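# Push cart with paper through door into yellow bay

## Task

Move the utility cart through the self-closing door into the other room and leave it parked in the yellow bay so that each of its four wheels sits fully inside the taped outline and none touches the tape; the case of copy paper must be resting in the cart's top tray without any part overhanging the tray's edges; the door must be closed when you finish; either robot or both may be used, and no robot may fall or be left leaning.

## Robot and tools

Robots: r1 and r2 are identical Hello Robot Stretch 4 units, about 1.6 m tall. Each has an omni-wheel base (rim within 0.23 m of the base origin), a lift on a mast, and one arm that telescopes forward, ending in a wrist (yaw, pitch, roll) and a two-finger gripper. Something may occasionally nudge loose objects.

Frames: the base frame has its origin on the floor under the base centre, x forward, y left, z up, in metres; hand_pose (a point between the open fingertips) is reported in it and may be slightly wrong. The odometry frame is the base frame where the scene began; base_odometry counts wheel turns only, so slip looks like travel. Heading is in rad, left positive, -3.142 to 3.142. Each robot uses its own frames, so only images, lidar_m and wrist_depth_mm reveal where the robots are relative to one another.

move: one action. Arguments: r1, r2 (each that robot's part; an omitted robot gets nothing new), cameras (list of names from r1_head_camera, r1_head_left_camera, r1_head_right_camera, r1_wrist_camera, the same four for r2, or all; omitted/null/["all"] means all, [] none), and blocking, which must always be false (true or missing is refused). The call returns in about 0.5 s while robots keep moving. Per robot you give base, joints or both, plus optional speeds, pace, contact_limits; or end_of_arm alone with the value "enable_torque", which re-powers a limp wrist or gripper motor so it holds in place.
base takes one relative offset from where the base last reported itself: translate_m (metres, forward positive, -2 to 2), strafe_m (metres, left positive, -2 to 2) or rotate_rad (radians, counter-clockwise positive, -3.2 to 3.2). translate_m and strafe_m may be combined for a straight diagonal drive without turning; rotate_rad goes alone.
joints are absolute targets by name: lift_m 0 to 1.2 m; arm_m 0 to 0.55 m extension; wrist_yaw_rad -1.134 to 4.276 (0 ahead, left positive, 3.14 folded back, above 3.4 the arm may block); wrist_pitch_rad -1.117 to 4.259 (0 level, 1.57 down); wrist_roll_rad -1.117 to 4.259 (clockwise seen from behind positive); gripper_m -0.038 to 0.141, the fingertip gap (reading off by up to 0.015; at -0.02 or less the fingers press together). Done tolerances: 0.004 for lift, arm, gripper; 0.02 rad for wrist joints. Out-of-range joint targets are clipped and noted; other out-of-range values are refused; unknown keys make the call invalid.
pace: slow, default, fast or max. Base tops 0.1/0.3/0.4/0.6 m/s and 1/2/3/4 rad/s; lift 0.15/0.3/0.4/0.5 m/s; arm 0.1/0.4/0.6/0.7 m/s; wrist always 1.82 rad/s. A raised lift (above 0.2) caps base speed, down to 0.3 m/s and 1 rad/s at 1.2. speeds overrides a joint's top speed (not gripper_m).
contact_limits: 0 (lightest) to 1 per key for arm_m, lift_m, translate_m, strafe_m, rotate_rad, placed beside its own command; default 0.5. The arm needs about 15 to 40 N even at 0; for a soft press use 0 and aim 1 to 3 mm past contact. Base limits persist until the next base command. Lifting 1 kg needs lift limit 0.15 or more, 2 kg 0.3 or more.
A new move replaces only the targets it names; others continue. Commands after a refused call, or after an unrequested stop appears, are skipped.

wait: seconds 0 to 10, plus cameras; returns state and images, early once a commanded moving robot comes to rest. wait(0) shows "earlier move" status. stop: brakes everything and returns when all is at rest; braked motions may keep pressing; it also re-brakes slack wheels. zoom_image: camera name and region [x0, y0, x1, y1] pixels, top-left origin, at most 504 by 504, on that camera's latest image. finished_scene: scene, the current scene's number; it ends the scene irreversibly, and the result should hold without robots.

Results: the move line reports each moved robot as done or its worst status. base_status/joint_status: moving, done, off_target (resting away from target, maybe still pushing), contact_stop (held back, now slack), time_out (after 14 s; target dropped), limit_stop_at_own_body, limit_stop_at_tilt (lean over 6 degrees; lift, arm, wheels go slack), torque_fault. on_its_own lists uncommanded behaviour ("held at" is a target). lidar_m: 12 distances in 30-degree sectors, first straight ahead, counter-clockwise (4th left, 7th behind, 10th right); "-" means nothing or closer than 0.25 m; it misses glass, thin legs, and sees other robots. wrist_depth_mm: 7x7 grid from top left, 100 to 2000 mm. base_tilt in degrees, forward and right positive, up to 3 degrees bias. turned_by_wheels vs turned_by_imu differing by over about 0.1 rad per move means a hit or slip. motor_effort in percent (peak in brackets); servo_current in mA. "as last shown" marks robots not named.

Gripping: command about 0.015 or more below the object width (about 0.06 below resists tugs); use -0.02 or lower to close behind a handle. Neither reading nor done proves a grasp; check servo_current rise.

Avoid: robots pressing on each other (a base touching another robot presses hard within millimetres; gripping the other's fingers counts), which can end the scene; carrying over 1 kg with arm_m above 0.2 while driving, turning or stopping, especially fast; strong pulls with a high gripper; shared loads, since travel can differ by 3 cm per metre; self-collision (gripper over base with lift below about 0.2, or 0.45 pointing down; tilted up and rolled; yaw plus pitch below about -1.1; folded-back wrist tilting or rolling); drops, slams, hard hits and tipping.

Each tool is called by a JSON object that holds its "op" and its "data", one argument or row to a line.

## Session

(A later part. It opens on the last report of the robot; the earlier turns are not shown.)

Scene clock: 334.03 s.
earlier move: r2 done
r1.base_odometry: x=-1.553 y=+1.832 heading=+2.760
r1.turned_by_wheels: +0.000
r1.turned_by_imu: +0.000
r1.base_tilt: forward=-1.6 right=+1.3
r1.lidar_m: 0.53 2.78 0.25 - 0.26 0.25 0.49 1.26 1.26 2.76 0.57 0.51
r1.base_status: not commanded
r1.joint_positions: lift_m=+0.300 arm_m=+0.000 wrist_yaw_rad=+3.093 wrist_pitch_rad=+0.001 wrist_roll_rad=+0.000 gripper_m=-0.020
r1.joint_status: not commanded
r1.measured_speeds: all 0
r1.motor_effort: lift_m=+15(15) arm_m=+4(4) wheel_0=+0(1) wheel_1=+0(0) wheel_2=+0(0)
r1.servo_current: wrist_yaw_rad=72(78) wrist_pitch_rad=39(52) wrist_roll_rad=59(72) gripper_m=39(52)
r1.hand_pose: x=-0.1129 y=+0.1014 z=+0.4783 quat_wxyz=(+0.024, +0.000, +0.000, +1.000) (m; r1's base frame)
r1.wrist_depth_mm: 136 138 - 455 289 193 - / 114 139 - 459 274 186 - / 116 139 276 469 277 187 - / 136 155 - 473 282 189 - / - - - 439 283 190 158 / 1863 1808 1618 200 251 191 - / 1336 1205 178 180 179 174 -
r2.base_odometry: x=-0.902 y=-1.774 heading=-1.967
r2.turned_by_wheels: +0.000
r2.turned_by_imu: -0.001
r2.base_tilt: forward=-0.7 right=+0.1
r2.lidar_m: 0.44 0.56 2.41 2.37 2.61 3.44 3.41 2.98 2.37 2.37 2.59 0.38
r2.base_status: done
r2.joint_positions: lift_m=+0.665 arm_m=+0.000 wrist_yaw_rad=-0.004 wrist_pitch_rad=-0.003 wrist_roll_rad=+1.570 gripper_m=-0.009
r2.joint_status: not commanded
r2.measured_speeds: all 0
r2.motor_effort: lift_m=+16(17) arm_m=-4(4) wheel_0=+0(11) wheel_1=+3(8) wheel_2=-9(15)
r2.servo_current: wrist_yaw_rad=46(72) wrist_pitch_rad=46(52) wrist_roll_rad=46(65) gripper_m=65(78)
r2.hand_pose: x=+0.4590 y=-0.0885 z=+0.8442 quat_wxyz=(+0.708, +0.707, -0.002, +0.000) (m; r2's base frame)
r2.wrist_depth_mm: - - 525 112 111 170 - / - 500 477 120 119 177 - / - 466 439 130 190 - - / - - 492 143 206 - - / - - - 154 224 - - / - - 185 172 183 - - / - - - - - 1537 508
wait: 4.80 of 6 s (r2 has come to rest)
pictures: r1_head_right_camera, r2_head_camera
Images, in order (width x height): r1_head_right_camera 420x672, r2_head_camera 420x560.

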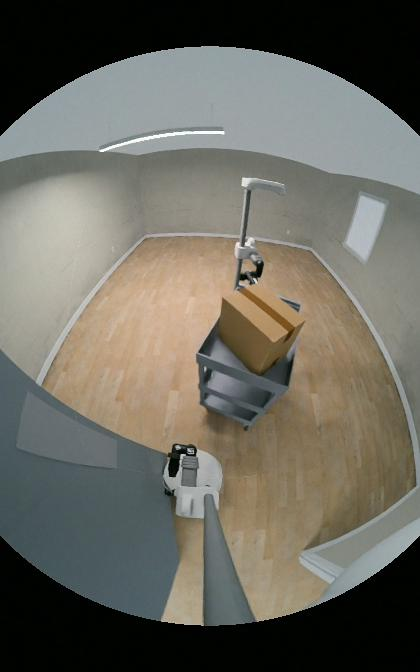

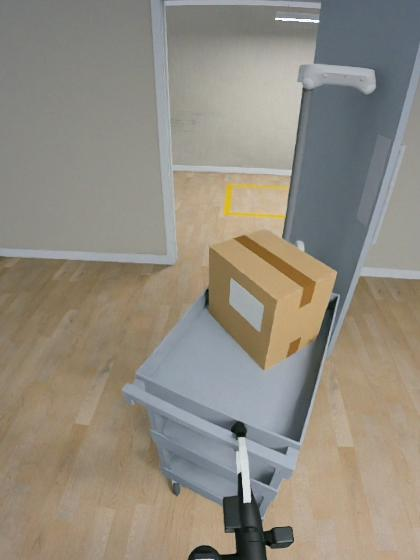

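{"op": "move", "data": {
  "r2": {"base":{"translate_m":-0.3,"strafe_m":-0.3},"pace":"slow"},
  "blocking": false,
  "cameras": []
}}

{"op": "wait", "data": {
  "seconds": 7,
  "cameras": ["r2_head_camera","r1_head_right_camera","r2_wrist_camera"]
}}

Scene clock: 340.23 s.
move: r2 moving
r1: as last shown
r1.base_tilt: forward=-1.5 right=+1.3
r1.lidar_m: 0.51 2.77 0.25 - 0.25 0.25 0.51 1.27 1.25 2.78 0.57 0.51
r1.servo_current: wrist_yaw_rad=52(72) wrist_pitch_rad=39(46) wrist_roll_rad=39(59) gripper_m=46(46)
r1.wrist_depth_mm: 136 138 - 455 289 192 - / 114 139 - 455 274 186 - / 116 140 274 473 279 187 - / 137 156 - 477 282 189 - / - - - 439 285 190 159 / 1863 1756 1618 198 251 191 - / 1281 1205 179 180 178 175 -
r2.base_odometry: x=-0.907 y=-1.763 heading=-1.967
r2.turned_by_wheels: +0.000
r2.turned_by_imu: +0.001
r2.base_tilt: forward=-0.7 right=+0.1
r2.lidar_m: 0.44 0.57 2.43 2.40 2.61 3.42 3.38 2.93 2.37 2.35 2.57 0.37
r2.base_status: translate_m moving; strafe_m moving
r2.joint_positions: lift_m=+0.665 arm_m=+0.000 wrist_yaw_rad=-0.003 wrist_pitch_rad=-0.003 wrist_roll_rad=+1.570 gripper_m=-0.009
r2.joint_status: not commanded
r2.measured_speeds: translate_m=-0.035 strafe_m=-0.035 rotate_rad=-0.001 lift_m=+0.000 arm_m=+0.000 wrist_yaw_rad=+0.007 wrist_pitch_rad=+0.000 wrist_roll_rad=+0.000
r2.motor_effort: lift_m=+16(17) arm_m=-4(4) wheel_0=+3(7) wheel_1=-9(9) wheel_2=+10(10)
r2.servo_current: wrist_yaw_rad=52(59) wrist_pitch_rad=33(46) wrist_roll_rad=59(59) gripper_m=72(72)
r2.hand_pose: x=+0.4590 y=-0.0883 z=+0.8442 quat_wxyz=(+0.708, +0.707, -0.002, +0.000) (m; r2's base frame)
r2.wrist_depth_mm: - 1160 521 135 111 169 - / - 508 477 118 116 176 - / - 462 439 129 189 - - / - - 496 142 206 - - / - - - 153 224 - - / - - 187 172 183 - - / - - - - - 1576 504
pictures: none
No camera images: "cameras" was empty.

Scene clock: 345.23 s.
earlier move: r2 done
r1.base_odometry: x=-1.553 y=+1.832 heading=+2.760
r1.turned_by_wheels: +0.000
r1.turned_by_imu: +0.000
r1.base_tilt: forward=-1.6 right=+1.3
r1.lidar_m: 0.71 2.79 0.25 - 0.25 0.25 0.49 1.27 1.24 2.79 2.88 0.76
r1.base_status: not commanded
r1.joint_positions: lift_m=+0.300 arm_m=+0.000 wrist_yaw_rad=+3.093 wrist_pitch_rad=+0.001 wrist_roll_rad=+0.000 gripper_m=-0.020
r1.joint_status: not commanded
r1.measured_speeds: all 0
r1.motor_effort: lift_m=+15(15) arm_m=+4(4) wheel_0=+0(1) wheel_1=+0(0) wheel_2=+0(0)
r1.servo_current: wrist_yaw_rad=39(72) wrist_pitch_rad=46(52) wrist_roll_rad=46(72) gripper_m=46(52)
r1.hand_pose: x=-0.1129 y=+0.1014 z=+0.4783 quat_wxyz=(+0.024, +0.000, +0.000, +1.000) (m; r1's base frame)
r1.wrist_depth_mm: 137 138 - 452 287 192 - / 114 139 - 459 274 186 - / 116 139 274 469 279 187 - / 137 156 - 477 281 189 - / - - - 436 285 190 158 / 1808 1863 1661 199 251 191 - / 1308 1205 179 180 179 174 -
r2.base_odometry: x=-1.063 y=-1.382 heading=-1.967
r2.turned_by_wheels: +0.000
r2.turned_by_imu: +0.000
r2.base_tilt: forward=-0.6 right=+0.1
r2.lidar_m: 0.40 0.40 2.76 2.73 2.97 3.17 3.12 2.55 2.06 2.02 2.20 0.43
r2.base_status: done
r2.joint_positions: lift_m=+0.665 arm_m=+0.000 wrist_yaw_rad=+0.003 wrist_pitch_rad=-0.003 wrist_roll_rad=+1.570 gripper_m=-0.009
r2.joint_status: not commanded
r2.measured_speeds: all 0
r2.motor_effort: lift_m=+16(17) arm_m=-4(4) wheel_0=+4(9) wheel_1=-4(9) wheel_2=+6(13)
r2.servo_current: wrist_yaw_rad=46(65) wrist_pitch_rad=46(52) wrist_roll_rad=39(59) gripper_m=72(78)
r2.hand_pose: x=+0.4596 y=-0.0864 z=+0.8443 quat_wxyz=(+0.708, +0.707, +0.000, +0.002) (m; r2's base frame)
r2.wrist_depth_mm: - - - - - 1756 1229 / - - - 179 237 241 240 / - - - 178 236 1366 492 / - - 603 236 235 831 - / - - 480 176 233 820 - / - - 189 176 171 831 - / - - 535 - 231 - -
wait: 5.00 of 7 s (r2 has come to rest)
pictures: r1_head_right_camera, r2_head_camera, r2_wrist_camera
Images, in order (width x height): r1_head_right_camera 420x672, r2_head_camera 420x560, r2_wrist_camera 616x392.

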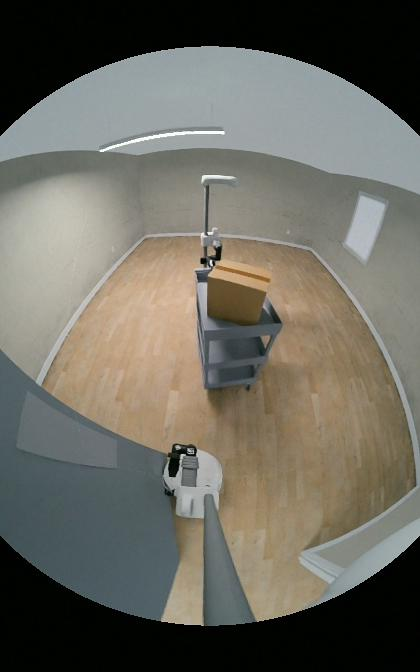

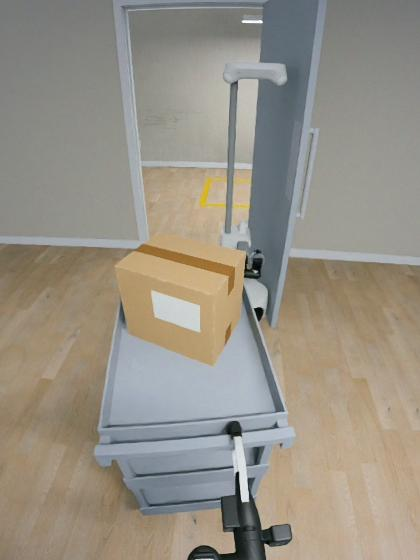

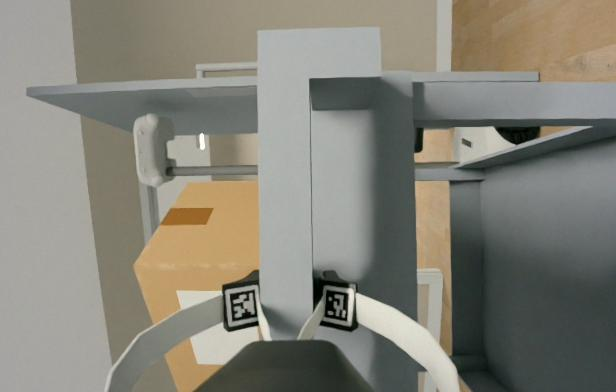

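{"op": "move", "data": {
  "r2": {"base":{"strafe_m":-0.06},"pace":"slow"},
  "blocking": false,
  "cameras": []
}}

{"op": "wait", "data": {
  "seconds": 2,
  "cameras": []
}}

{"op": "move", "data": {
  "r2": {"base":{"translate_m":0.4,"strafe_m":0.085},"pace":"slow"},
  "blocking": false,
  "cameras": []
}}

{"op": "wait", "data": {
  "seconds": 7,
  "cameras": ["r2_head_camera","r1_head_right_camera"]
}}

Scene clock: 357.40 s.
move: r2 moving
r1: as last shown
r1.lidar_m: 0.69 2.76 0.25 - 0.25 0.25 0.53 1.25 1.25 2.78 2.91 0.77
r1.servo_current: wrist_yaw_rad=52(65) wrist_pitch_rad=39(52) wrist_roll_rad=39(59) gripper_m=46(59)
r1.wrist_depth_mm: 137 139 - 445 289 192 - / 114 139 - 462 276 186 - / 116 139 276 469 278 187 - / 136 155 - 473 281 189 - / - - - 439 283 190 158 / 1808 1808 1661 199 251 191 - / 1281 1229 178 180 179 174 -
r2.base_odometry: x=-1.076 y=-1.376 heading=-1.966
r2.turned_by_wheels: +0.001
r2.turned_by_imu: +0.001
r2.base_tilt: forward=-0.7 right=+0.1
r2.lidar_m: 0.39 0.40 2.78 2.74 2.98 3.19 3.14 2.54 2.04 2.00 2.20 0.43
r2.base_status: strafe_m moving
r2.joint_positions: lift_m=+0.665 arm_m=+0.000 wrist_yaw_rad=+0.003 wrist_pitch_rad=-0.004 wrist_roll_rad=+1.570 gripper_m=-0.009
r2.joint_status: not commanded
r2.measured_speeds: translate_m=+0.000 strafe_m=-0.056 rotate_rad=+0.003 lift_m=+0.000 arm_m=+0.000 wrist_yaw_rad=+0.000 wrist_pitch_rad=+0.000 wrist_roll_rad=+0.000
r2.motor_effort: lift_m=+16(17) arm_m=-4(4) wheel_0=+11(12) wheel_1=-7(8) wheel_2=+0(5)
r2.servo_current: wrist_yaw_rad=52(65) wrist_pitch_rad=46(46) wrist_roll_rad=46(59) gripper_m=72(72)
r2.hand_pose: x=+0.4596 y=-0.0864 z=+0.8443 quat_wxyz=(+0.708, +0.707, +0.000, +0.002) (m; r2's base frame)
r2.wrist_depth_mm: - - - - - 1756 1205 / - - - 179 237 241 1138 / - - - 179 236 647 - / - - 609 235 235 842 - / - - 484 176 234 820 - / - - 188 176 171 809 - / - - 535 - 229 - -
pictures: none
No camera images: "cameras" was empty.

Scene clock: 358.63 s.
earlier move: r2 done
r1.base_odometry: x=-1.553 y=+1.832 heading=+2.760
r1.turned_by_wheels: +0.000
r1.turned_by_imu: +0.000
r1.base_tilt: forward=-1.6 right=+1.2
r1.lidar_m: 0.71 2.78 0.25 - 0.25 0.25 0.51 1.26 1.24 2.79 2.90 0.77
r1.base_status: not commanded
r1.joint_positions: lift_m=+0.300 arm_m=+0.000 wrist_yaw_rad=+3.093 wrist_pitch_rad=+0.001 wrist_roll_rad=+0.000 gripper_m=-0.020
r1.joint_status: not commanded
r1.measured_speeds: all 0
r1.motor_effort: lift_m=+15(15) arm_m=+4(4) wheel_0=+0(1) wheel_1=+0(0) wheel_2=+0(0)
r1.servo_current: wrist_yaw_rad=52(78) wrist_pitch_rad=33(52) wrist_roll_rad=46(59) gripper_m=39(59)
r1.hand_pose: x=-0.1129 y=+0.1014 z=+0.4783 quat_wxyz=(+0.024, +0.000, +0.000, +1.000) (m; r1's base frame)
r1.wrist_depth_mm: 136 138 - 449 289 191 - / 114 139 - 459 274 186 - / 116 139 274 469 279 187 - / 136 156 - 477 281 188 - / - - - 442 285 191 159 / 1863 1808 1618 199 250 191 - / 1281 1205 178 180 179 174 -
r2.base_odometry: x=-1.118 y=-1.358 heading=-1.967
r2.turned_by_wheels: +0.000
r2.turned_by_imu: +0.000
r2.base_tilt: forward=-0.7 right=+0.1
r2.lidar_m: 0.36 0.39 2.83 2.77 3.04 3.19 3.16 2.48 1.99 1.96 2.15 0.44
r2.base_status: done
r2.joint_positions: lift_m=+0.665 arm_m=+0.000 wrist_yaw_rad=+0.003 wrist_pitch_rad=-0.004 wrist_roll_rad=+1.570 gripper_m=-0.009
r2.joint_status: not commanded
r2.measured_speeds: all 0
r2.motor_effort: lift_m=+17(17) arm_m=-4(4) wheel_0=+7(13) wheel_1=-3(8) wheel_2=+0(5)
r2.servo_current: wrist_yaw_rad=52(72) wrist_pitch_rad=39(46) wrist_roll_rad=46(59) gripper_m=72(78)
r2.hand_pose: x=+0.4596 y=-0.0864 z=+0.8443 quat_wxyz=(+0.708, +0.707, +0.000, +0.002) (m; r2's base frame)
r2.wrist_depth_mm: - - - - - 1808 1229 / - - - 190 247 1576 1160 / - - - 187 246 1336 436 / - - - 182 240 831 - / - - 521 179 236 809 - / - - 190 176 172 798 - / - - 512 - 224 - -
wait: 1.23 of 2 s (r2 has come to rest)
pictures: none
No camera images: "cameras" was empty.

Scene clock: 359.13 s.
move: r2 moving
r1: as last shown
r1.base_tilt: forward=-1.5 right=+1.2
r1.lidar_m: 0.69 2.77 0.25 - 0.25 0.25 0.50 1.25 1.25 2.78 2.92 0.78
r1.servo_current: wrist_yaw_rad=39(52) wrist_pitch_rad=39(46) wrist_roll_rad=33(52) gripper_m=46(46)
r1.wrist_depth_mm: 136 139 - 445 289 192 - / 114 139 - 459 276 186 - / 116 140 276 469 278 187 - / 137 156 - 473 281 189 - / - - - 439 285 190 158 / 1921 1808 1618 198 251 190 - / 1281 1205 179 179 179 174 -
r2.base_odometry: x=-1.120 y=-1.371 heading=-1.967
r2.turned_by_wheels: +0.000
r2.turned_by_imu: +0.000
r2.base_tilt: forward=-0.7 right=+0.1
r2.lidar_m: 0.36 0.36 2.82 2.78 3.03 3.19 3.16 2.51 2.01 1.95 2.15 0.45
r2.base_status: translate_m moving; strafe_m moving
r2.joint_positions: lift_m=+0.665 arm_m=+0.000 wrist_yaw_rad=+0.001 wrist_pitch_rad=-0.004 wrist_roll_rad=+1.570 gripper_m=-0.009
r2.joint_status: not commanded
r2.measured_speeds: translate_m=+0.049 strafe_m=+0.009 rotate_rad=-0.002 lift_m=+0.000 arm_m=+0.000 wrist_yaw_rad=-0.015 wrist_pitch_rad=+0.000 wrist_roll_rad=+0.000
r2.motor_effort: lift_m=+16(17) arm_m=-4(4) wheel_0=+6(11) wheel_1=+9(9) wheel_2=-12(13)
r2.servo_current: wrist_yaw_rad=46(59) wrist_pitch_rad=46(46) wrist_roll_rad=46(52) gripper_m=65(78)
r2.hand_pose: x=+0.4594 y=-0.0871 z=+0.8443 quat_wxyz=(+0.708, +0.707, -0.001, +0.002) (m; r2's base frame)
r2.wrist_depth_mm: - - - - - 1808 1205 / - - - 192 251 1661 1160 / - - - 188 247 276 276 / - - - 183 241 1308 - / - - 530 179 235 820 - / - - 187 176 172 798 - / - - 496 - 226 - -
pictures: none
No camera images: "cameras" was empty.

Scene clock: 364.00 s.
earlier move: r2 done
r1.base_odometry: x=-1.553 y=+1.832 heading=+2.760
r1.turned_by_wheels: +0.000
r1.turned_by_imu: +0.000
r1.base_tilt: forward=-1.6 right=+1.2
r1.lidar_m: 0.40 2.77 0.25 - 0.25 0.25 0.47 1.26 1.23 2.77 0.56 0.35
r1.base_status: not commanded
r1.joint_positions: lift_m=+0.300 arm_m=+0.000 wrist_yaw_rad=+3.093 wrist_pitch_rad=+0.001 wrist_roll_rad=+0.000 gripper_m=-0.020
r1.joint_status: not commanded
r1.measured_speeds: all 0
r1.motor_effort: lift_m=+15(15) arm_m=+4(4) wheel_0=+0(1) wheel_1=+0(1) wheel_2=+0(0)
r1.servo_current: wrist_yaw_rad=46(72) wrist_pitch_rad=46(52) wrist_roll_rad=46(78) gripper_m=46(52)
r1.hand_pose: x=-0.1129 y=+0.1014 z=+0.4783 quat_wxyz=(+0.024, +0.000, +0.000, +1.000) (m; r1's base frame)
r1.wrist_depth_mm: 137 139 - 452 289 191 - / 114 139 - 455 276 186 - / 116 140 277 466 278 187 - / 136 156 - 477 279 188 - / - - - 439 285 190 158 / 1808 1808 1661 198 251 191 - / 1308 1205 179 180 179 175 -
r2.base_odometry: x=-1.194 y=-1.760 heading=-1.967
r2.turned_by_wheels: +0.000
r2.turned_by_imu: -0.001
r2.base_tilt: forward=-0.6 right=+0.0
r2.lidar_m: 0.38 0.39 2.68 2.63 2.89 3.59 3.54 2.68 2.10 2.08 2.30 0.45
r2.base_status: done
r2.joint_positions: lift_m=+0.665 arm_m=+0.000 wrist_yaw_rad=-0.004 wrist_pitch_rad=-0.004 wrist_roll_rad=+1.570 gripper_m=-0.009
r2.joint_status: not commanded
r2.measured_speeds: all 0
r2.motor_effort: lift_m=+16(17) arm_m=-4(4) wheel_0=+1(11) wheel_1=+5(9) wheel_2=-8(15)
r2.servo_current: wrist_yaw_rad=46(65) wrist_pitch_rad=39(52) wrist_roll_rad=46(65) gripper_m=65(78)
r2.hand_pose: x=+0.4590 y=-0.0885 z=+0.8443 quat_wxyz=(+0.708, +0.707, -0.003, +0.000) (m; r2's base frame)
r2.wrist_depth_mm: - - - 185 - - 1205 / - - - 183 241 246 960 / - - - 182 241 1078 266 / - - 654 180 237 820 - / - - 496 178 234 820 - / - - 189 175 173 809 - / - - 525 - 229 - -
wait: 4.87 of 7 s (r2 has come to rest)
pictures: r1_head_right_camera, r2_head_camera
Images, in order (width x height): r1_head_right_camera 420x672, r2_head_camera 420x560.

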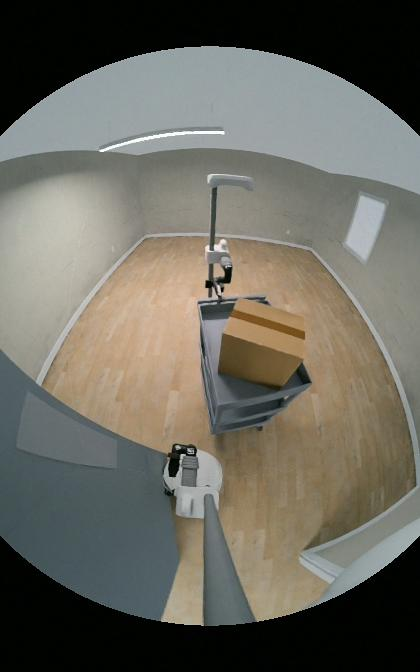

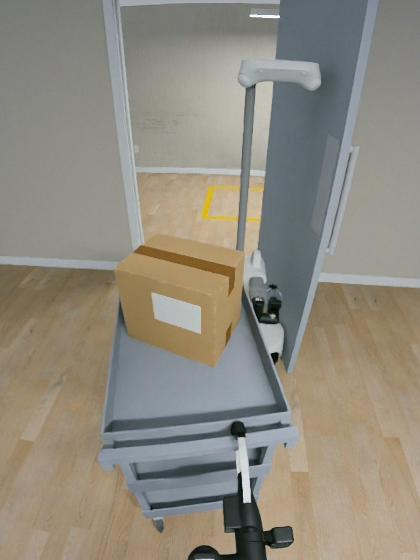

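{"op": "move", "data": {
  "r2": {"base":{"translate_m":-0.35,"strafe_m":-0.2}},
  "blocking": false,
  "cameras": []
}}

{"op": "wait", "data": {
  "seconds": 5,
  "cameras": ["r2_head_camera","r1_head_right_camera"]
}}

Scene clock: 370.97 s.
move: r2 moving
r1: as last shown
r1.base_tilt: forward=-1.6 right=+1.3
r1.lidar_m: 0.39 2.76 0.25 - 0.25 0.25 0.51 1.28 1.25 2.79 0.61 0.34
r1.motor_effort: lift_m=+15(15) arm_m=+4(4) wheel_0=+0(1) wheel_1=+0(0) wheel_2=+0(0)
r1.servo_current: wrist_yaw_rad=52(52) wrist_pitch_rad=46(46) wrist_roll_rad=33(59) gripper_m=46(46)
r1.wrist_depth_mm: 136 138 - 452 287 192 - / 114 139 - 459 276 186 - / 116 139 274 473 279 187 - / 137 156 - 477 281 189 - / - - - 442 285 190 158 / 1863 1863 1661 198 250 191 - / 1308 1229 179 179 179 174 -
r2.base_odometry: x=-1.198 y=-1.725 heading=-1.967
r2.turned_by_wheels: +0.000
r2.turned_by_imu: +0.001
r2.base_tilt: forward=-0.7 right=+0.1
r2.lidar_m: 0.38 0.40 2.72 2.66 2.91 3.52 3.53 2.66 2.10 2.08 2.27 0.46
r2.base_status: translate_m moving; strafe_m moving
r2.joint_positions: lift_m=+0.665 arm_m=+0.000 wrist_yaw_rad=+0.000 wrist_pitch_rad=-0.004 wrist_roll_rad=+1.570 gripper_m=-0.009
r2.joint_status: not commanded
r2.measured_speeds: translate_m=-0.122 strafe_m=-0.070 rotate_rad=+0.003 lift_m=+0.000 arm_m=+0.000 wrist_yaw_rad=+0.000 wrist_pitch_rad=+0.000 wrist_roll_rad=+0.000
r2.motor_effort: lift_m=+16(17) arm_m=-4(4) wheel_0=-5(5) wheel_1=-11(13) wheel_2=+16(17)
r2.servo_current: wrist_yaw_rad=52(52) wrist_pitch_rad=39(46) wrist_roll_rad=39(52) gripper_m=78(78)
r2.hand_pose: x=+0.4593 y=-0.0873 z=+0.8443 quat_wxyz=(+0.708, +0.707, -0.001, +0.001) (m; r2's base frame)
r2.wrist_depth_mm: - - 1060 183 - - 1205 / - - - 181 239 244 991 / - - - 180 239 1160 265 / - - 634 179 236 820 - / - - 488 177 234 820 - / - - 190 176 172 820 - / - - 525 - 229 - -
pictures: none
No camera images: "cameras" was empty.

Scene clock: 373.13 s.
earlier move: r2 done
r1.base_odometry: x=-1.553 y=+1.832 heading=+2.760
r1.turned_by_wheels: +0.000
r1.turned_by_imu: +0.000
r1.base_tilt: forward=-1.6 right=+1.3
r1.lidar_m: 0.68 2.78 0.25 - 0.25 0.25 0.52 1.26 1.25 2.77 2.89 0.80
r1.base_status: not commanded
r1.joint_positions: lift_m=+0.300 arm_m=+0.000 wrist_yaw_rad=+3.093 wrist_pitch_rad=+0.001 wrist_roll_rad=+0.000 gripper_m=-0.020
r1.joint_status: not commanded
r1.measured_speeds: all 0
r1.motor_effort: lift_m=+15(15) arm_m=+4(4) wheel_0=+0(1) wheel_1=+0(0) wheel_2=+0(0)
r1.servo_current: wrist_yaw_rad=39(65) wrist_pitch_rad=46(52) wrist_roll_rad=39(65) gripper_m=39(52)
r1.hand_pose: x=-0.1129 y=+0.1014 z=+0.4783 quat_wxyz=(+0.024, +0.000, +0.000, +1.000) (m; r1's base frame)
r1.wrist_depth_mm: 136 138 - 452 289 193 - / 114 139 - 459 274 186 - / 116 139 276 466 277 187 - / 137 156 - 477 281 189 - / - - - 433 283 190 158 / 1808 1863 1661 198 251 191 - / 1308 1229 179 180 179 174 -
r2.base_odometry: x=-1.243 y=-1.360 heading=-1.967
r2.turned_by_wheels: -0.001
r2.turned_by_imu: +0.000
r2.base_tilt: forward=-0.7 right=+0.1
r2.lidar_m: 0.33 0.31 2.92 2.88 3.16 3.26 3.19 2.37 1.88 1.83 2.03 0.48
r2.base_status: done
r2.joint_positions: lift_m=+0.665 arm_m=+0.000 wrist_yaw_rad=-0.003 wrist_pitch_rad=-0.004 wrist_roll_rad=+1.570 gripper_m=-0.009
r2.joint_status: not commanded
r2.measured_speeds: all 0
r2.motor_effort: lift_m=+16(17) arm_m=-4(4) wheel_0=-6(11) wheel_1=-3(13) wheel_2=+3(20)
r2.servo_current: wrist_yaw_rad=46(78) wrist_pitch_rad=46(52) wrist_roll_rad=52(65) gripper_m=72(78)
r2.hand_pose: x=+0.4590 y=-0.0883 z=+0.8443 quat_wxyz=(+0.708, +0.707, -0.002, +0.000) (m; r2's base frame)
r2.wrist_depth_mm: - - - - - 1808 1205 / - - - 226 - 1756 1229 / - - - 213 277 282 279 / - - - 200 259 1366 1255 / - - - 186 241 1499 - / - - 190 175 172 798 - / - - 430 - 216 - -
wait: 2.17 of 5 s (r2 has come to rest)
pictures: r1_head_right_camera, r2_head_camera
Images, in order (width x height): r1_head_right_camera 420x672, r2_head_camera 420x560.

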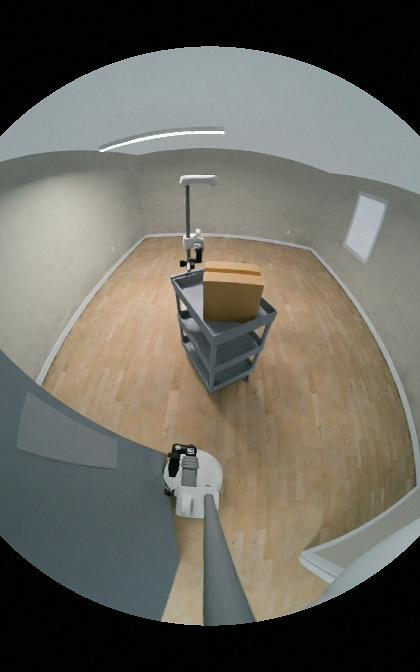

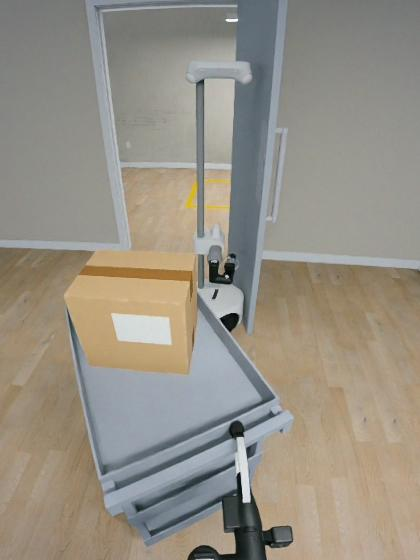

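{"op": "move", "data": {
  "r2": {"base":{"translate_m":0.5,"strafe_m":0.25}},
  "blocking": false,
  "cameras": []
}}

{"op": "wait", "data": {
  "seconds": 5,
  "cameras": ["r2_head_camera","r1_head_right_camera"]
}}

Scene clock: 378.40 s.
move: r2 moving
r1: as last shown
r1.lidar_m: 0.65 2.79 0.25 - 0.25 0.25 0.51 1.26 1.27 2.77 2.91 0.76
r1.servo_current: wrist_yaw_rad=52(59) wrist_pitch_rad=46(46) wrist_roll_rad=46(59) gripper_m=39(46)
r1.wrist_depth_mm: 136 139 - 449 290 193 - / 114 139 - 455 276 186 - / 116 140 276 466 279 187 - / 136 155 - 477 282 189 - / - - - 436 286 190 158 / 1863 1863 1661 198 250 191 - / 1281 1229 179 180 179 174 -
r2.base_odometry: x=-1.241 y=-1.395 heading=-1.968
r2.turned_by_wheels: +0.000
r2.turned_by_imu: +0.000
r2.base_tilt: forward=-0.7 right=+0.0
r2.lidar_m: 0.33 0.31 2.90 2.87 3.11 3.31 3.24 2.39 1.90 1.87 2.06 0.47
r2.base_status: translate_m moving; strafe_m moving
r2.joint_positions: lift_m=+0.665 arm_m=+0.000 wrist_yaw_rad=-0.005 wrist_pitch_rad=-0.004 wrist_roll_rad=+1.570 gripper_m=-0.009
r2.joint_status: not commanded
r2.measured_speeds: translate_m=+0.121 strafe_m=+0.062 rotate_rad=-0.002 lift_m=+0.000 arm_m=+0.000 wrist_yaw_rad=+0.000 wrist_pitch_rad=+0.000 wrist_roll_rad=+0.000
r2.motor_effort: lift_m=+16(17) arm_m=-2(4) wheel_0=+1(7) wheel_1=+10(11) wheel_2=-17(19)
r2.servo_current: wrist_yaw_rad=52(59) wrist_pitch_rad=33(46) wrist_roll_rad=39(52) gripper_m=65(72)
r2.hand_pose: x=+0.4589 y=-0.0887 z=+0.8443 quat_wxyz=(+0.708, +0.707, -0.003, +0.000) (m; r2's base frame)
r2.wrist_depth_mm: - - - - - 1756 1182 / - - - 224 - 1808 1205 / - - 1397 213 277 282 278 / - - - 199 259 1366 1255 / - - - 185 241 1499 - / - - 186 175 172 798 - / - - 439 - 215 - -
pictures: none
No camera images: "cameras" was empty.

Scene clock: 381.13 s.
earlier move: r2 done
r1.base_odometry: x=-1.553 y=+1.832 heading=+2.760
r1.turned_by_wheels: +0.000
r1.turned_by_imu: +0.000
r1.base_tilt: forward=-1.6 right=+1.3
r1.lidar_m: 0.56 2.77 0.25 - 0.25 0.25 0.51 1.28 1.25 2.78 0.32 0.35
r1.base_status: not commanded
r1.joint_positions: lift_m=+0.300 arm_m=+0.000 wrist_yaw_rad=+3.093 wrist_pitch_rad=+0.001 wrist_roll_rad=+0.000 gripper_m=-0.020
r1.joint_status: not commanded
r1.measured_speeds: all 0
r1.motor_effort: lift_m=+15(15) arm_m=+4(4) wheel_0=+0(1) wheel_1=+0(0) wheel_2=+0(0)
r1.servo_current: wrist_yaw_rad=46(72) wrist_pitch_rad=46(52) wrist_roll_rad=59(72) gripper_m=46(46)
r1.hand_pose: x=-0.1129 y=+0.1014 z=+0.4783 quat_wxyz=(+0.024, +0.000, +0.000, +1.000) (m; r1's base frame)
r1.wrist_depth_mm: 136 138 - 452 286 192 - / 114 139 - 455 276 185 - / 116 139 276 466 279 187 - / 137 155 - 473 281 189 - / - - - 439 286 190 158 / 1863 1863 1618 198 251 191 - / 1336 1182 178 180 178 173 -
r2.base_odometry: x=-1.206 y=-1.918 heading=-1.967
r2.turned_by_wheels: +0.000
r2.turned_by_imu: -0.002
r2.base_tilt: forward=-0.7 right=+0.0
r2.lidar_m: 0.34 0.35 2.63 2.58 2.83 3.73 3.69 2.75 2.18 2.14 2.36 0.45
r2.base_status: done
r2.joint_positions: lift_m=+0.665 arm_m=+0.000 wrist_yaw_rad=-0.004 wrist_pitch_rad=-0.004 wrist_roll_rad=+1.570 gripper_m=-0.009
r2.joint_status: not commanded
r2.measured_speeds: all 0
r2.motor_effort: lift_m=+16(17) arm_m=+4(4) wheel_0=+4(8) wheel_1=+2(11) wheel_2=-4(22)
r2.servo_current: wrist_yaw_rad=46(78) wrist_pitch_rad=33(52) wrist_roll_rad=46(65) gripper_m=65(78)
r2.hand_pose: x=+0.4589 y=-0.0887 z=+0.8444 quat_wxyz=(+0.708, +0.707, -0.003, +0.000) (m; r2's base frame)
r2.wrist_depth_mm: - - 931 208 - - 904 / - - - 204 265 820 904 / - - - 197 258 272 273 / - - - 190 246 1863 - / - - 591 182 238 820 - / - - 188 175 172 778 - / - - 473 - 220 - -
wait: 2.73 of 5 s (r2 has come to rest)
pictures: r1_head_right_camera, r2_head_camera
Images, in order (width x height): r1_head_right_camera 420x672, r2_head_camera 420x560.

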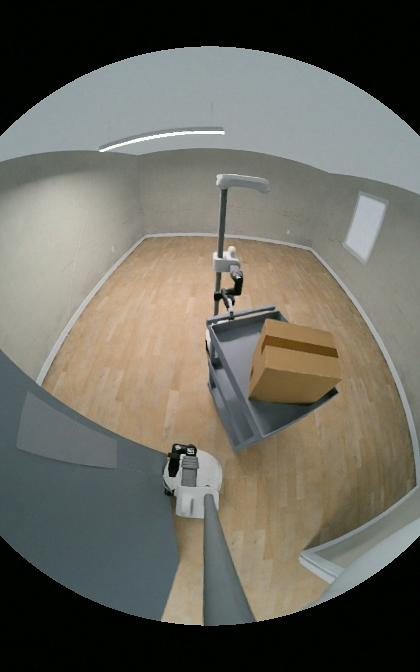

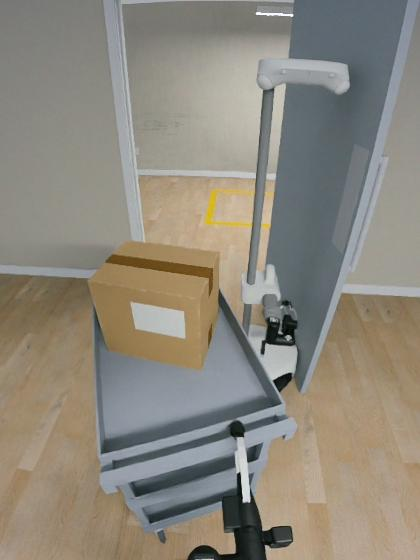

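{"op": "move", "data": {
  "r2": {"base":{"translate_m":0.28,"strafe_m":0.19}},
  "blocking": false,
  "cameras": []
}}

{"op": "wait", "data": {
  "seconds": 4,
  "cameras": ["r2_head_camera","r1_head_right_camera"]
}}

Scene clock: 394.97 s.
move: r2 moving
r1: as last shown
r1.lidar_m: 0.58 2.78 0.25 - 0.25 0.25 0.47 1.27 1.24 2.76 0.32 0.35
r1.servo_current: wrist_yaw_rad=65(65) wrist_pitch_rad=39(46) wrist_roll_rad=59(65) gripper_m=39(46)
r1.wrist_depth_mm: 136 139 - 449 289 192 - / 114 139 - 459 277 186 - / 116 139 276 466 279 187 - / 137 156 - 477 282 187 - / - - - 439 285 190 158 / 1863 1863 1618 199 250 191 - / 1281 1205 179 179 179 174 -
r2.base_odometry: x=-1.199 y=-1.952 heading=-1.968
r2.turned_by_wheels: -0.001
r2.turned_by_imu: -0.001
r2.base_tilt: forward=-0.7 right=+0.1
r2.lidar_m: 0.35 0.35 2.59 2.55 2.80 3.76 3.70 2.79 2.22 2.18 2.40 0.47
r2.base_status: translate_m moving; strafe_m moving
r2.joint_positions: lift_m=+0.665 arm_m=+0.000 wrist_yaw_rad=-0.005 wrist_pitch_rad=-0.004 wrist_roll_rad=+1.570 gripper_m=-0.009
r2.joint_status: not commanded
r2.measured_speeds: translate_m=+0.112 strafe_m=+0.076 rotate_rad=+0.000 lift_m=+0.000 arm_m=+0.000 wrist_yaw_rad=+0.000 wrist_pitch_rad=+0.000 wrist_roll_rad=+0.000
r2.motor_effort: lift_m=+16(17) arm_m=+3(4) wheel_0=-6(9) wheel_1=+9(11) wheel_2=-14(16)
r2.servo_current: wrist_yaw_rad=52(65) wrist_pitch_rad=46(46) wrist_roll_rad=52(59) gripper_m=65(72)
r2.hand_pose: x=+0.4589 y=-0.0887 z=+0.8444 quat_wxyz=(+0.708, +0.707, -0.003, +0.000) (m; r2's base frame)
r2.wrist_depth_mm: - - 891 208 - - 904 / - - - 205 264 778 917 / - - - 198 258 273 273 / - - - 190 248 1808 - / - - 597 182 237 809 - / - 1921 189 174 172 778 - / - - 462 - 220 - -
pictures: none
No camera images: "cameras" was empty.

Scene clock: 396.97 s.
earlier move: r2 done
r1.base_odometry: x=-1.553 y=+1.832 heading=+2.760
r1.turned_by_wheels: +0.000
r1.turned_by_imu: +0.000
r1.base_tilt: forward=-1.6 right=+1.3
r1.lidar_m: 0.97 2.76 0.25 - 0.25 0.25 0.52 1.28 1.25 0.38 0.36 0.45
r1.base_status: not commanded
r1.joint_positions: lift_m=+0.300 arm_m=+0.000 wrist_yaw_rad=+3.093 wrist_pitch_rad=+0.001 wrist_roll_rad=+0.000 gripper_m=-0.020
r1.joint_status: not commanded
r1.measured_speeds: all 0
r1.motor_effort: lift_m=+15(15) arm_m=+4(4) wheel_0=+0(1) wheel_1=+0(0) wheel_2=+0(0)
r1.servo_current: wrist_yaw_rad=52(72) wrist_pitch_rad=39(52) wrist_roll_rad=46(72) gripper_m=46(52)
r1.hand_pose: x=-0.1129 y=+0.1014 z=+0.4783 quat_wxyz=(+0.024, +0.000, +0.000, +1.000) (m; r1's base frame)
r1.wrist_depth_mm: 137 138 - 452 290 191 - / 114 139 - 459 276 186 - / 116 140 274 462 279 187 - / 137 156 - 477 281 188 - / - - - 439 283 190 158 / 1921 1808 1661 199 251 191 - / 1336 1205 179 180 179 174 -
r2.base_odometry: x=-1.139 y=-2.249 heading=-1.967
r2.turned_by_wheels: +0.001
r2.turned_by_imu: -0.001
r2.base_tilt: forward=-0.7 right=+0.1
r2.lidar_m: 0.38 0.38 2.40 2.35 2.57 3.88 3.98 3.06 2.42 2.38 1.12 0.43
r2.base_status: done
r2.joint_positions: lift_m=+0.665 arm_m=+0.000 wrist_yaw_rad=-0.002 wrist_pitch_rad=-0.004 wrist_roll_rad=+1.570 gripper_m=-0.009
r2.joint_status: not commanded
r2.measured_speeds: all 0
r2.motor_effort: lift_m=+16(17) arm_m=+4(4) wheel_0=-2(12) wheel_1=+2(12) wheel_2=-3(18)
r2.servo_current: wrist_yaw_rad=52(65) wrist_pitch_rad=46(52) wrist_roll_rad=52(59) gripper_m=65(78)
r2.hand_pose: x=+0.4591 y=-0.0880 z=+0.8444 quat_wxyz=(+0.708, +0.707, -0.002, +0.001) (m; r2's base frame)
r2.wrist_depth_mm: - - 798 190 190 798 798 / 1618 - - 188 246 1464 1118 / 1661 - - 186 244 1576 267 / - - - 181 239 820 - / 1708 - 512 179 236 809 - / - 466 189 175 172 - - / - - 512 - 227 - -
wait: 2.00 of 4 s (r2 has come to rest)
pictures: r1_head_right_camera, r2_head_camera
Images, in order (width x height): r1_head_right_camera 420x672, r2_head_camera 420x560.

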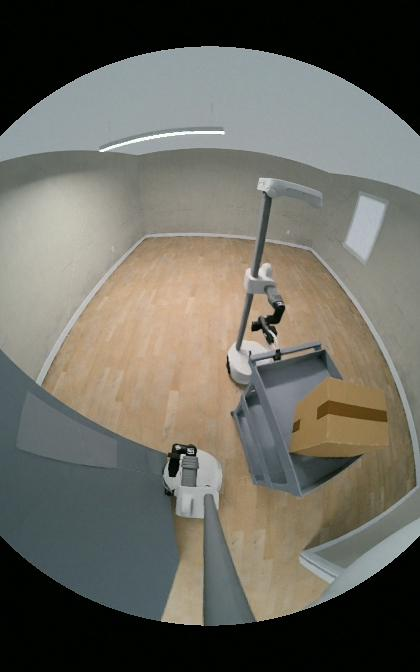

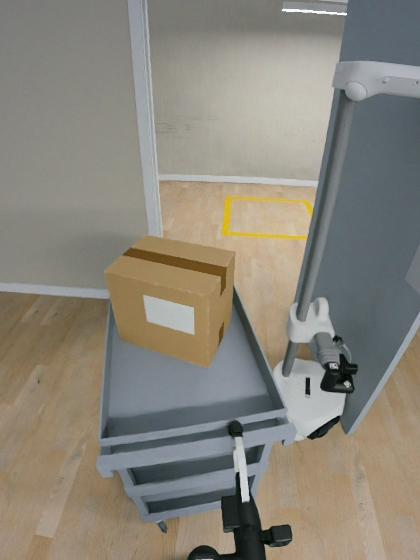

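{"op": "move", "data": {
  "r2": {"base":{"translate_m":0.05,"strafe_m":0.32}},
  "blocking": false,
  "cameras": []
}}

{"op": "wait", "data": {
  "seconds": 4,
  "cameras": ["r2_head_camera","r1_head_right_camera","r2_wrist_camera"]
}}

Scene clock: 406.73 s.
move: r2 moving
r1: as last shown
r1.lidar_m: 1.06 2.78 0.25 - 0.25 0.25 0.52 1.26 1.23 0.37 0.37 0.46
r1.servo_current: wrist_yaw_rad=52(65) wrist_pitch_rad=39(46) wrist_roll_rad=46(59) gripper_m=46(52)
r1.wrist_depth_mm: 136 138 - 449 289 193 - / 114 139 - 455 276 186 - / 116 139 277 466 278 186 - / 136 156 - 473 281 189 - / - - - 439 283 190 158 / 1863 1808 1618 198 251 191 - / 1308 1205 179 180 179 174 -
r2.base_odometry: x=-1.110 y=-2.267 heading=-1.969
r2.turned_by_wheels: -0.002
r2.turned_by_imu: -0.001
r2.base_tilt: forward=-0.7 right=+0.1
r2.lidar_m: 0.38 0.38 2.34 2.31 2.50 3.81 3.96 3.08 2.44 2.42 1.13 0.43
r2.base_status: translate_m moving; strafe_m moving
r2.joint_positions: lift_m=+0.665 arm_m=+0.000 wrist_yaw_rad=-0.008 wrist_pitch_rad=-0.004 wrist_roll_rad=+1.570 gripper_m=-0.009
r2.joint_status: not commanded
r2.measured_speeds: translate_m=+0.022 strafe_m=+0.129 rotate_rad=-0.004 lift_m=+0.000 arm_m=+0.000 wrist_yaw_rad=-0.003 wrist_pitch_rad=+0.000 wrist_roll_rad=+0.000
r2.motor_effort: lift_m=+16(17) arm_m=+4(4) wheel_0=-15(16) wheel_1=+10(12) wheel_2=-11(12)
r2.servo_current: wrist_yaw_rad=52(59) wrist_pitch_rad=39(52) wrist_roll_rad=52(59) gripper_m=72(78)
r2.hand_pose: x=+0.4586 y=-0.0897 z=+0.8444 quat_wxyz=(+0.708, +0.707, -0.004, -0.002) (m; r2's base frame)
r2.wrist_depth_mm: - - - 192 192 788 798 / 878 - - 190 249 1430 878 / 1661 - - 187 245 1576 389 / - - - 182 239 831 - / 1708 - 517 179 236 809 - / - 466 190 175 173 - - / - - 504 - 224 - -
pictures: none
No camera images: "cameras" was empty.

Scene clock: 408.73 s.
earlier move: r2 done
r1.base_odometry: x=-1.553 y=+1.832 heading=+2.760
r1.turned_by_wheels: +0.000
r1.turned_by_imu: +0.000
r1.base_tilt: forward=-1.6 right=+1.3
r1.lidar_m: 4.94 2.77 0.25 - 0.25 0.25 0.50 1.27 1.24 0.44 0.50 0.81
r1.base_status: not commanded
r1.joint_positions: lift_m=+0.300 arm_m=+0.000 wrist_yaw_rad=+3.093 wrist_pitch_rad=+0.001 wrist_roll_rad=+0.000 gripper_m=-0.020
r1.joint_status: not commanded
r1.measured_speeds: all 0
r1.motor_effort: lift_m=+15(15) arm_m=+4(4) wheel_0=+0(1) wheel_1=+0(0) wheel_2=+0(0)
r1.servo_current: wrist_yaw_rad=52(72) wrist_pitch_rad=39(46) wrist_roll_rad=59(65) gripper_m=39(52)
r1.hand_pose: x=-0.1129 y=+0.1014 z=+0.4783 quat_wxyz=(+0.024, +0.000, +0.000, +1.000) (m; r1's base frame)
r1.wrist_depth_mm: 136 138 - 452 289 193 - / 114 139 - 455 276 185 - / 116 139 277 469 278 186 - / 136 156 - 477 282 189 - / - - - 442 285 189 158 / 1921 1863 1618 198 251 191 - / 1281 1229 179 180 179 174 -
r2.base_odometry: x=-0.863 y=-2.419 heading=-1.968
r2.turned_by_wheels: +0.001
r2.turned_by_imu: +0.001
r2.base_tilt: forward=-0.7 right=+0.1
r2.lidar_m: 0.42 0.50 2.09 2.03 2.24 3.39 3.96 3.43 2.75 2.70 1.04 0.40
r2.base_status: done
r2.joint_positions: lift_m=+0.665 arm_m=+0.000 wrist_yaw_rad=-0.001 wrist_pitch_rad=-0.004 wrist_roll_rad=+1.570 gripper_m=-0.009
r2.joint_status: not commanded
r2.measured_speeds: all 0
r2.motor_effort: lift_m=+16(17) arm_m=+4(4) wheel_0=-3(19) wheel_1=+0(12) wheel_2=-4(14)
r2.servo_current: wrist_yaw_rad=46(72) wrist_pitch_rad=39(52) wrist_roll_rad=52(59) gripper_m=59(78)
r2.hand_pose: x=+0.4592 y=-0.0878 z=+0.8444 quat_wxyz=(+0.708, +0.707, -0.002, +0.001) (m; r2's base frame)
r2.wrist_depth_mm: 1661 - - 137 138 199 1138 / - - - 145 200 202 - / 1661 - 521 151 208 788 - / - 484 466 160 217 831 - / - - 544 168 229 - - / - - 188 174 172 - - / - - - - - - -
wait: 2.00 of 4 s (r2 has come to rest)
pictures: r1_head_right_camera, r2_head_camera, r2_wrist_camera
Images, in order (width x height): r1_head_right_camera 420x672, r2_head_camera 420x560, r2_wrist_camera 616x392.

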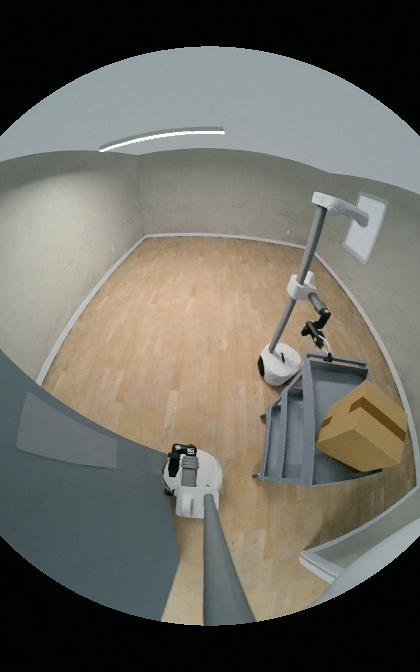

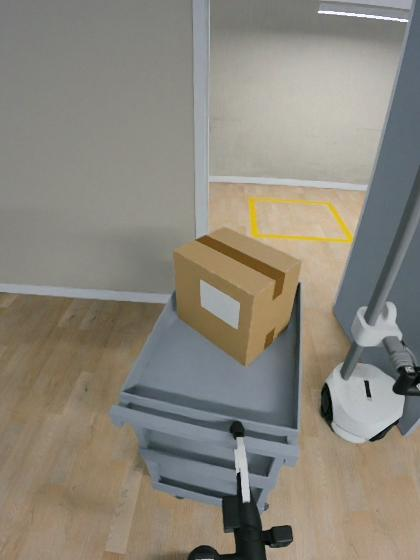

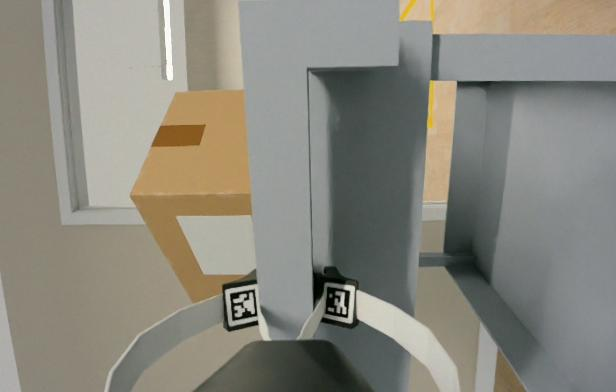

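{"op": "move", "data": {
  "r2": {"base":{"strafe_m":0.15}},
  "blocking": false,
  "cameras": []
}}

{"op": "wait", "data": {
  "seconds": 3,
  "cameras": ["r2_head_camera","r1_head_right_camera","r2_wrist_camera"]
}}

Scene clock: 424.10 s.
move: r2 moving
r1: as last shown
r1.lidar_m: 4.92 2.76 0.25 - 0.25 0.25 0.51 1.28 1.26 0.44 0.51 0.87
r1.servo_current: wrist_yaw_rad=59(72) wrist_pitch_rad=33(46) wrist_roll_rad=39(65) gripper_m=39(46)
r1.wrist_depth_mm: 136 138 - 452 287 192 - / 114 139 - 455 276 186 - / 116 139 274 462 278 187 - / 136 155 - 473 282 189 - / - - - 439 283 190 158 / 1863 1863 1661 198 250 190 - / 1308 1205 179 180 178 174 -
r2.base_odometry: x=-0.830 y=-2.433 heading=-1.968
r2.turned_by_wheels: +0.000
r2.turned_by_imu: +0.000
r2.base_tilt: forward=-0.7 right=+0.0
r2.lidar_m: 0.44 0.48 2.03 2.01 2.17 3.31 3.97 3.48 2.76 2.74 1.09 0.42
r2.base_status: strafe_m moving
r2.joint_positions: lift_m=+0.665 arm_m=+0.000 wrist_yaw_rad=-0.002 wrist_pitch_rad=-0.004 wrist_roll_rad=+1.570 gripper_m=-0.009
r2.joint_status: not commanded
r2.measured_speeds: translate_m=+0.000 strafe_m=+0.139 rotate_rad=+0.000 lift_m=+0.000 arm_m=+0.000 wrist_yaw_rad=+0.000 wrist_pitch_rad=+0.000 wrist_roll_rad=+0.000
r2.motor_effort: lift_m=+16(17) arm_m=+4(4) wheel_0=-15(17) wheel_1=+10(10) wheel_2=+0(4)
r2.servo_current: wrist_yaw_rad=46(59) wrist_pitch_rad=39(46) wrist_roll_rad=52(52) gripper_m=65(72)
r2.hand_pose: x=+0.4591 y=-0.0879 z=+0.8444 quat_wxyz=(+0.708, +0.707, -0.002, +0.001) (m; r2's base frame)
r2.wrist_depth_mm: - - - 132 134 193 193 / 1661 - 585 141 196 198 - / 1661 - 496 148 206 798 - / - 504 462 158 216 831 - / - - 564 166 229 - - / - - 186 174 173 - - / - - - - - 559 -
pictures: none
No camera images: "cameras" was empty.

Scene clock: 425.33 s.
earlier move: r2 done
r1.base_odometry: x=-1.553 y=+1.832 heading=+2.760
r1.turned_by_wheels: +0.000
r1.turned_by_imu: +0.000
r1.base_tilt: forward=-1.6 right=+1.3
r1.lidar_m: 4.90 2.75 0.25 - 0.25 0.25 0.51 1.28 1.24 0.47 0.54 1.08
r1.base_status: not commanded
r1.joint_positions: lift_m=+0.300 arm_m=+0.000 wrist_yaw_rad=+3.093 wrist_pitch_rad=+0.001 wrist_roll_rad=+0.000 gripper_m=-0.020
r1.joint_status: not commanded
r1.measured_speeds: all 0
r1.motor_effort: lift_m=+15(15) arm_m=+4(4) wheel_0=+0(1) wheel_1=+0(0) wheel_2=+0(0)
r1.servo_current: wrist_yaw_rad=46(78) wrist_pitch_rad=33(46) wrist_roll_rad=46(65) gripper_m=46(46)
r1.hand_pose: x=-0.1129 y=+0.1014 z=+0.4783 quat_wxyz=(+0.024, +0.000, +0.000, +1.000) (m; r1's base frame)
r1.wrist_depth_mm: 136 138 - 449 287 192 - / 114 139 - 462 274 186 - / 116 140 276 469 279 187 - / 136 155 - 477 281 188 - / - - - 436 285 190 158 / 1863 1808 1708 198 251 191 - / 1281 1229 179 180 179 174 -
r2.base_odometry: x=-0.725 y=-2.477 heading=-1.968
r2.turned_by_wheels: +0.000
r2.turned_by_imu: +0.000
r2.base_tilt: forward=-0.7 right=+0.0
r2.lidar_m: 0.44 0.55 1.91 1.88 2.08 3.10 3.95 3.68 2.92 2.85 1.16 0.38
r2.base_status: done
r2.joint_positions: lift_m=+0.665 arm_m=+0.000 wrist_yaw_rad=-0.001 wrist_pitch_rad=-0.004 wrist_roll_rad=+1.570 gripper_m=-0.009
r2.joint_status: not commanded
r2.measured_speeds: all 0
r2.motor_effort: lift_m=+16(17) arm_m=+4(4) wheel_0=-2(17) wheel_1=+0(10) wheel_2=+0(4)
r2.servo_current: wrist_yaw_rad=46(59) wrist_pitch_rad=46(52) wrist_roll_rad=46(59) gripper_m=65(72)
r2.hand_pose: x=+0.4592 y=-0.0877 z=+0.8444 quat_wxyz=(+0.708, +0.707, -0.002, +0.001) (m; r2's base frame)
r2.wrist_depth_mm: - - 539 110 110 169 - / 1618 - 477 120 117 175 - / 1708 459 439 132 190 809 - / - 530 525 141 206 - - / - - 627 154 226 - - / - - 181 174 181 1661 - / - - - - - 1618 504
wait: 1.23 of 3 s (r2 has come to rest)
pictures: r1_head_right_camera, r2_head_camera, r2_wrist_camera
Images, in order (width x height): r1_head_right_camera 420x672, r2_head_camera 420x560, r2_wrist_camera 616x392.

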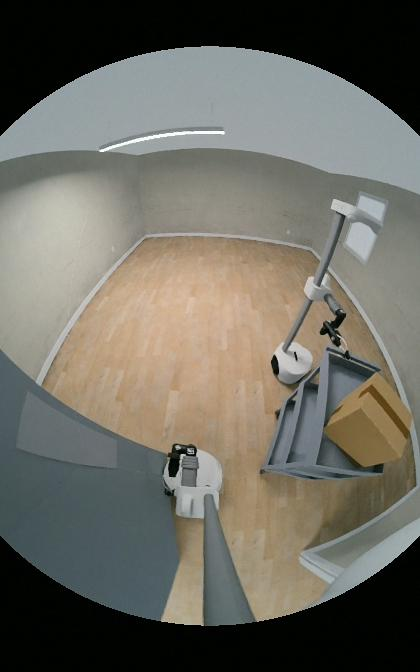

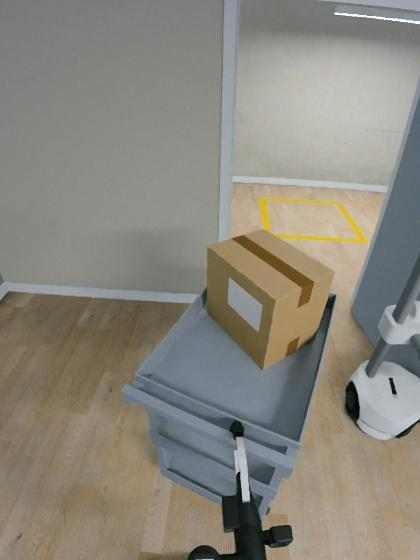

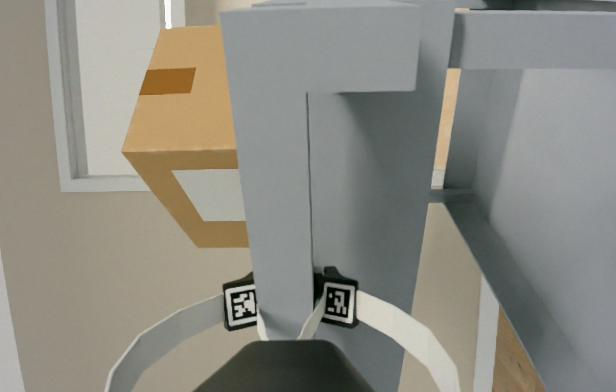

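{"op": "move", "data": {
  "r2": {"base":{"translate_m":0.6,"strafe_m":-0.23}},
  "blocking": false,
  "cameras": []
}}

{"op": "wait", "data": {
  "seconds": 5,
  "cameras": ["r2_head_camera","r1_head_right_camera"]
}}

Scene clock: 430.57 s.
move: r2 moving
r1: as last shown
r1.base_tilt: forward=-1.6 right=+1.2
r1.lidar_m: 4.92 2.77 0.25 - 0.25 0.25 0.49 1.26 1.25 0.48 0.56 1.10
r1.servo_current: wrist_yaw_rad=52(65) wrist_pitch_rad=39(39) wrist_roll_rad=46(65) gripper_m=39(46)
r1.wrist_depth_mm: 136 138 - 452 289 192 - / 114 139 - 459 274 186 - / 116 139 274 469 279 187 - / 137 156 - 477 282 189 - / - - - 439 285 190 158 / 1863 1863 1618 199 250 191 - / 1308 1205 178 180 179 174 -
r2.base_odometry: x=-0.748 y=-2.501 heading=-1.968
r2.turned_by_wheels: +0.000
r2.turned_by_imu: +0.001
r2.base_tilt: forward=-0.7 right=+0.0
r2.lidar_m: 0.45 0.55 1.93 1.88 2.06 3.14 4.01 3.63 2.90 2.84 1.11 0.38
r2.base_status: translate_m moving; strafe_m moving
r2.joint_positions: lift_m=+0.665 arm_m=+0.000 wrist_yaw_rad=-0.001 wrist_pitch_rad=-0.004 wrist_roll_rad=+1.570 gripper_m=-0.009
r2.joint_status: not commanded
r2.measured_speeds: translate_m=+0.123 strafe_m=-0.044 rotate_rad=+0.006 lift_m=+0.000 arm_m=+0.000 wrist_yaw_rad=+0.000 wrist_pitch_rad=+0.000 wrist_roll_rad=+0.000
r2.motor_effort: lift_m=+16(16) arm_m=+4(4) wheel_0=+12(13) wheel_1=+7(7) wheel_2=-16(18)
r2.servo_current: wrist_yaw_rad=46(52) wrist_pitch_rad=39(46) wrist_roll_rad=52(65) gripper_m=65(72)
r2.hand_pose: x=+0.4592 y=-0.0877 z=+0.8444 quat_wxyz=(+0.708, +0.707, -0.002, +0.001) (m; r2's base frame)
r2.wrist_depth_mm: 1618 - - 111 111 171 172 / - - 480 120 118 178 - / 1661 466 445 130 190 788 - / - 512 492 143 206 - - / - - 609 153 224 - - / - - 181 177 172 1618 - / - - - - - 1576 496
pictures: none
No camera images: "cameras" was empty.

Scene clock: 433.63 s.
earlier move: r2 done
r1.base_odometry: x=-1.553 y=+1.832 heading=+2.760
r1.turned_by_wheels: +0.000
r1.turned_by_imu: +0.000
r1.base_tilt: forward=-1.6 right=+1.3
r1.lidar_m: 4.95 2.75 0.25 - 0.25 0.25 0.51 1.30 0.60 0.56 0.61 3.98
r1.base_status: not commanded
r1.joint_positions: lift_m=+0.300 arm_m=+0.000 wrist_yaw_rad=+3.093 wrist_pitch_rad=+0.001 wrist_roll_rad=+0.000 gripper_m=-0.020
r1.joint_status: not commanded
r1.measured_speeds: all 0
r1.motor_effort: lift_m=+15(15) arm_m=+4(4) wheel_0=+0(1) wheel_1=+0(0) wheel_2=+0(0)
r1.servo_current: wrist_yaw_rad=39(72) wrist_pitch_rad=46(46) wrist_roll_rad=39(65) gripper_m=52(52)
r1.hand_pose: x=-0.1129 y=+0.1014 z=+0.4783 quat_wxyz=(+0.024, +0.000, +0.000, +1.000) (m; r1's base frame)
r1.wrist_depth_mm: 136 138 - 449 289 192 - / 114 139 - 455 277 186 - / 116 139 276 466 278 187 - / 137 155 - 477 281 189 - / - - - 445 283 190 158 / 1863 1863 1661 198 251 191 - / 1336 1182 178 180 179 174 -
r2.base_odometry: x=-1.169 y=-2.942 heading=-1.967
r2.turned_by_wheels: +0.000
r2.turned_by_imu: +0.004
r2.base_tilt: forward=-0.7 right=+0.0
r2.lidar_m: 0.38 0.40 2.07 2.03 2.20 3.36 - 3.43 2.76 0.68 0.63 0.44
r2.base_status: done
r2.joint_positions: lift_m=+0.665 arm_m=+0.000 wrist_yaw_rad=+0.003 wrist_pitch_rad=-0.004 wrist_roll_rad=+1.570 gripper_m=-0.009
r2.joint_status: not commanded
r2.measured_speeds: all 0
r2.motor_effort: lift_m=+16(17) arm_m=+4(4) wheel_0=+4(16) wheel_1=+5(9) wheel_2=-2(18)
r2.servo_current: wrist_yaw_rad=59(59) wrist_pitch_rad=39(46) wrist_roll_rad=46(65) gripper_m=59(78)
r2.hand_pose: x=+0.4595 y=-0.0867 z=+0.8444 quat_wxyz=(+0.708, +0.707, +0.000, +0.002) (m; r2's base frame)
r2.wrist_depth_mm: - - - 188 - 1756 1205 / - - - 186 244 249 246 / - - - 184 242 1661 539 / - - 654 180 237 842 - / - 477 500 179 236 809 - / - 469 188 176 172 - - / - - 508 - 228 - -
wait: 3.07 of 5 s (r2 has come to rest)
pictures: r1_head_right_camera, r2_head_camera
Images, in order (width x height): r1_head_right_camera 420x672, r2_head_camera 420x560.

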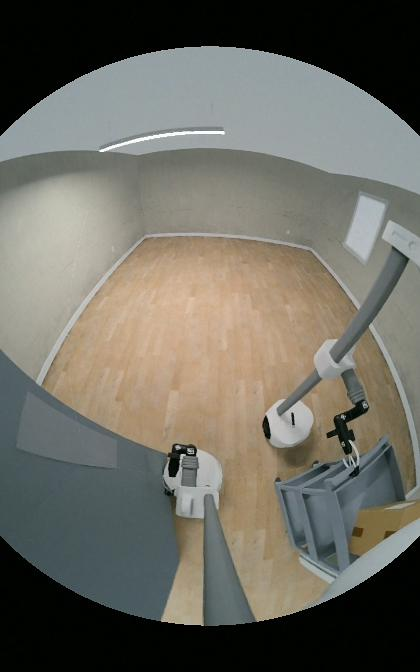

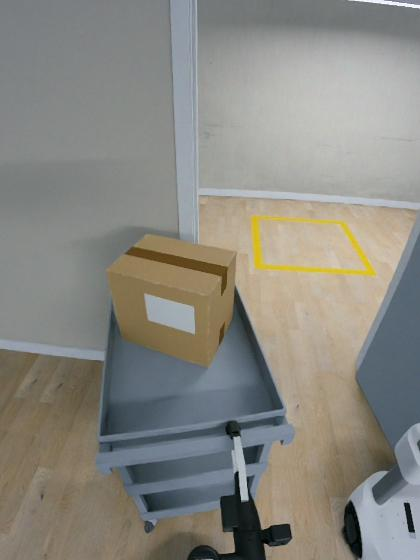

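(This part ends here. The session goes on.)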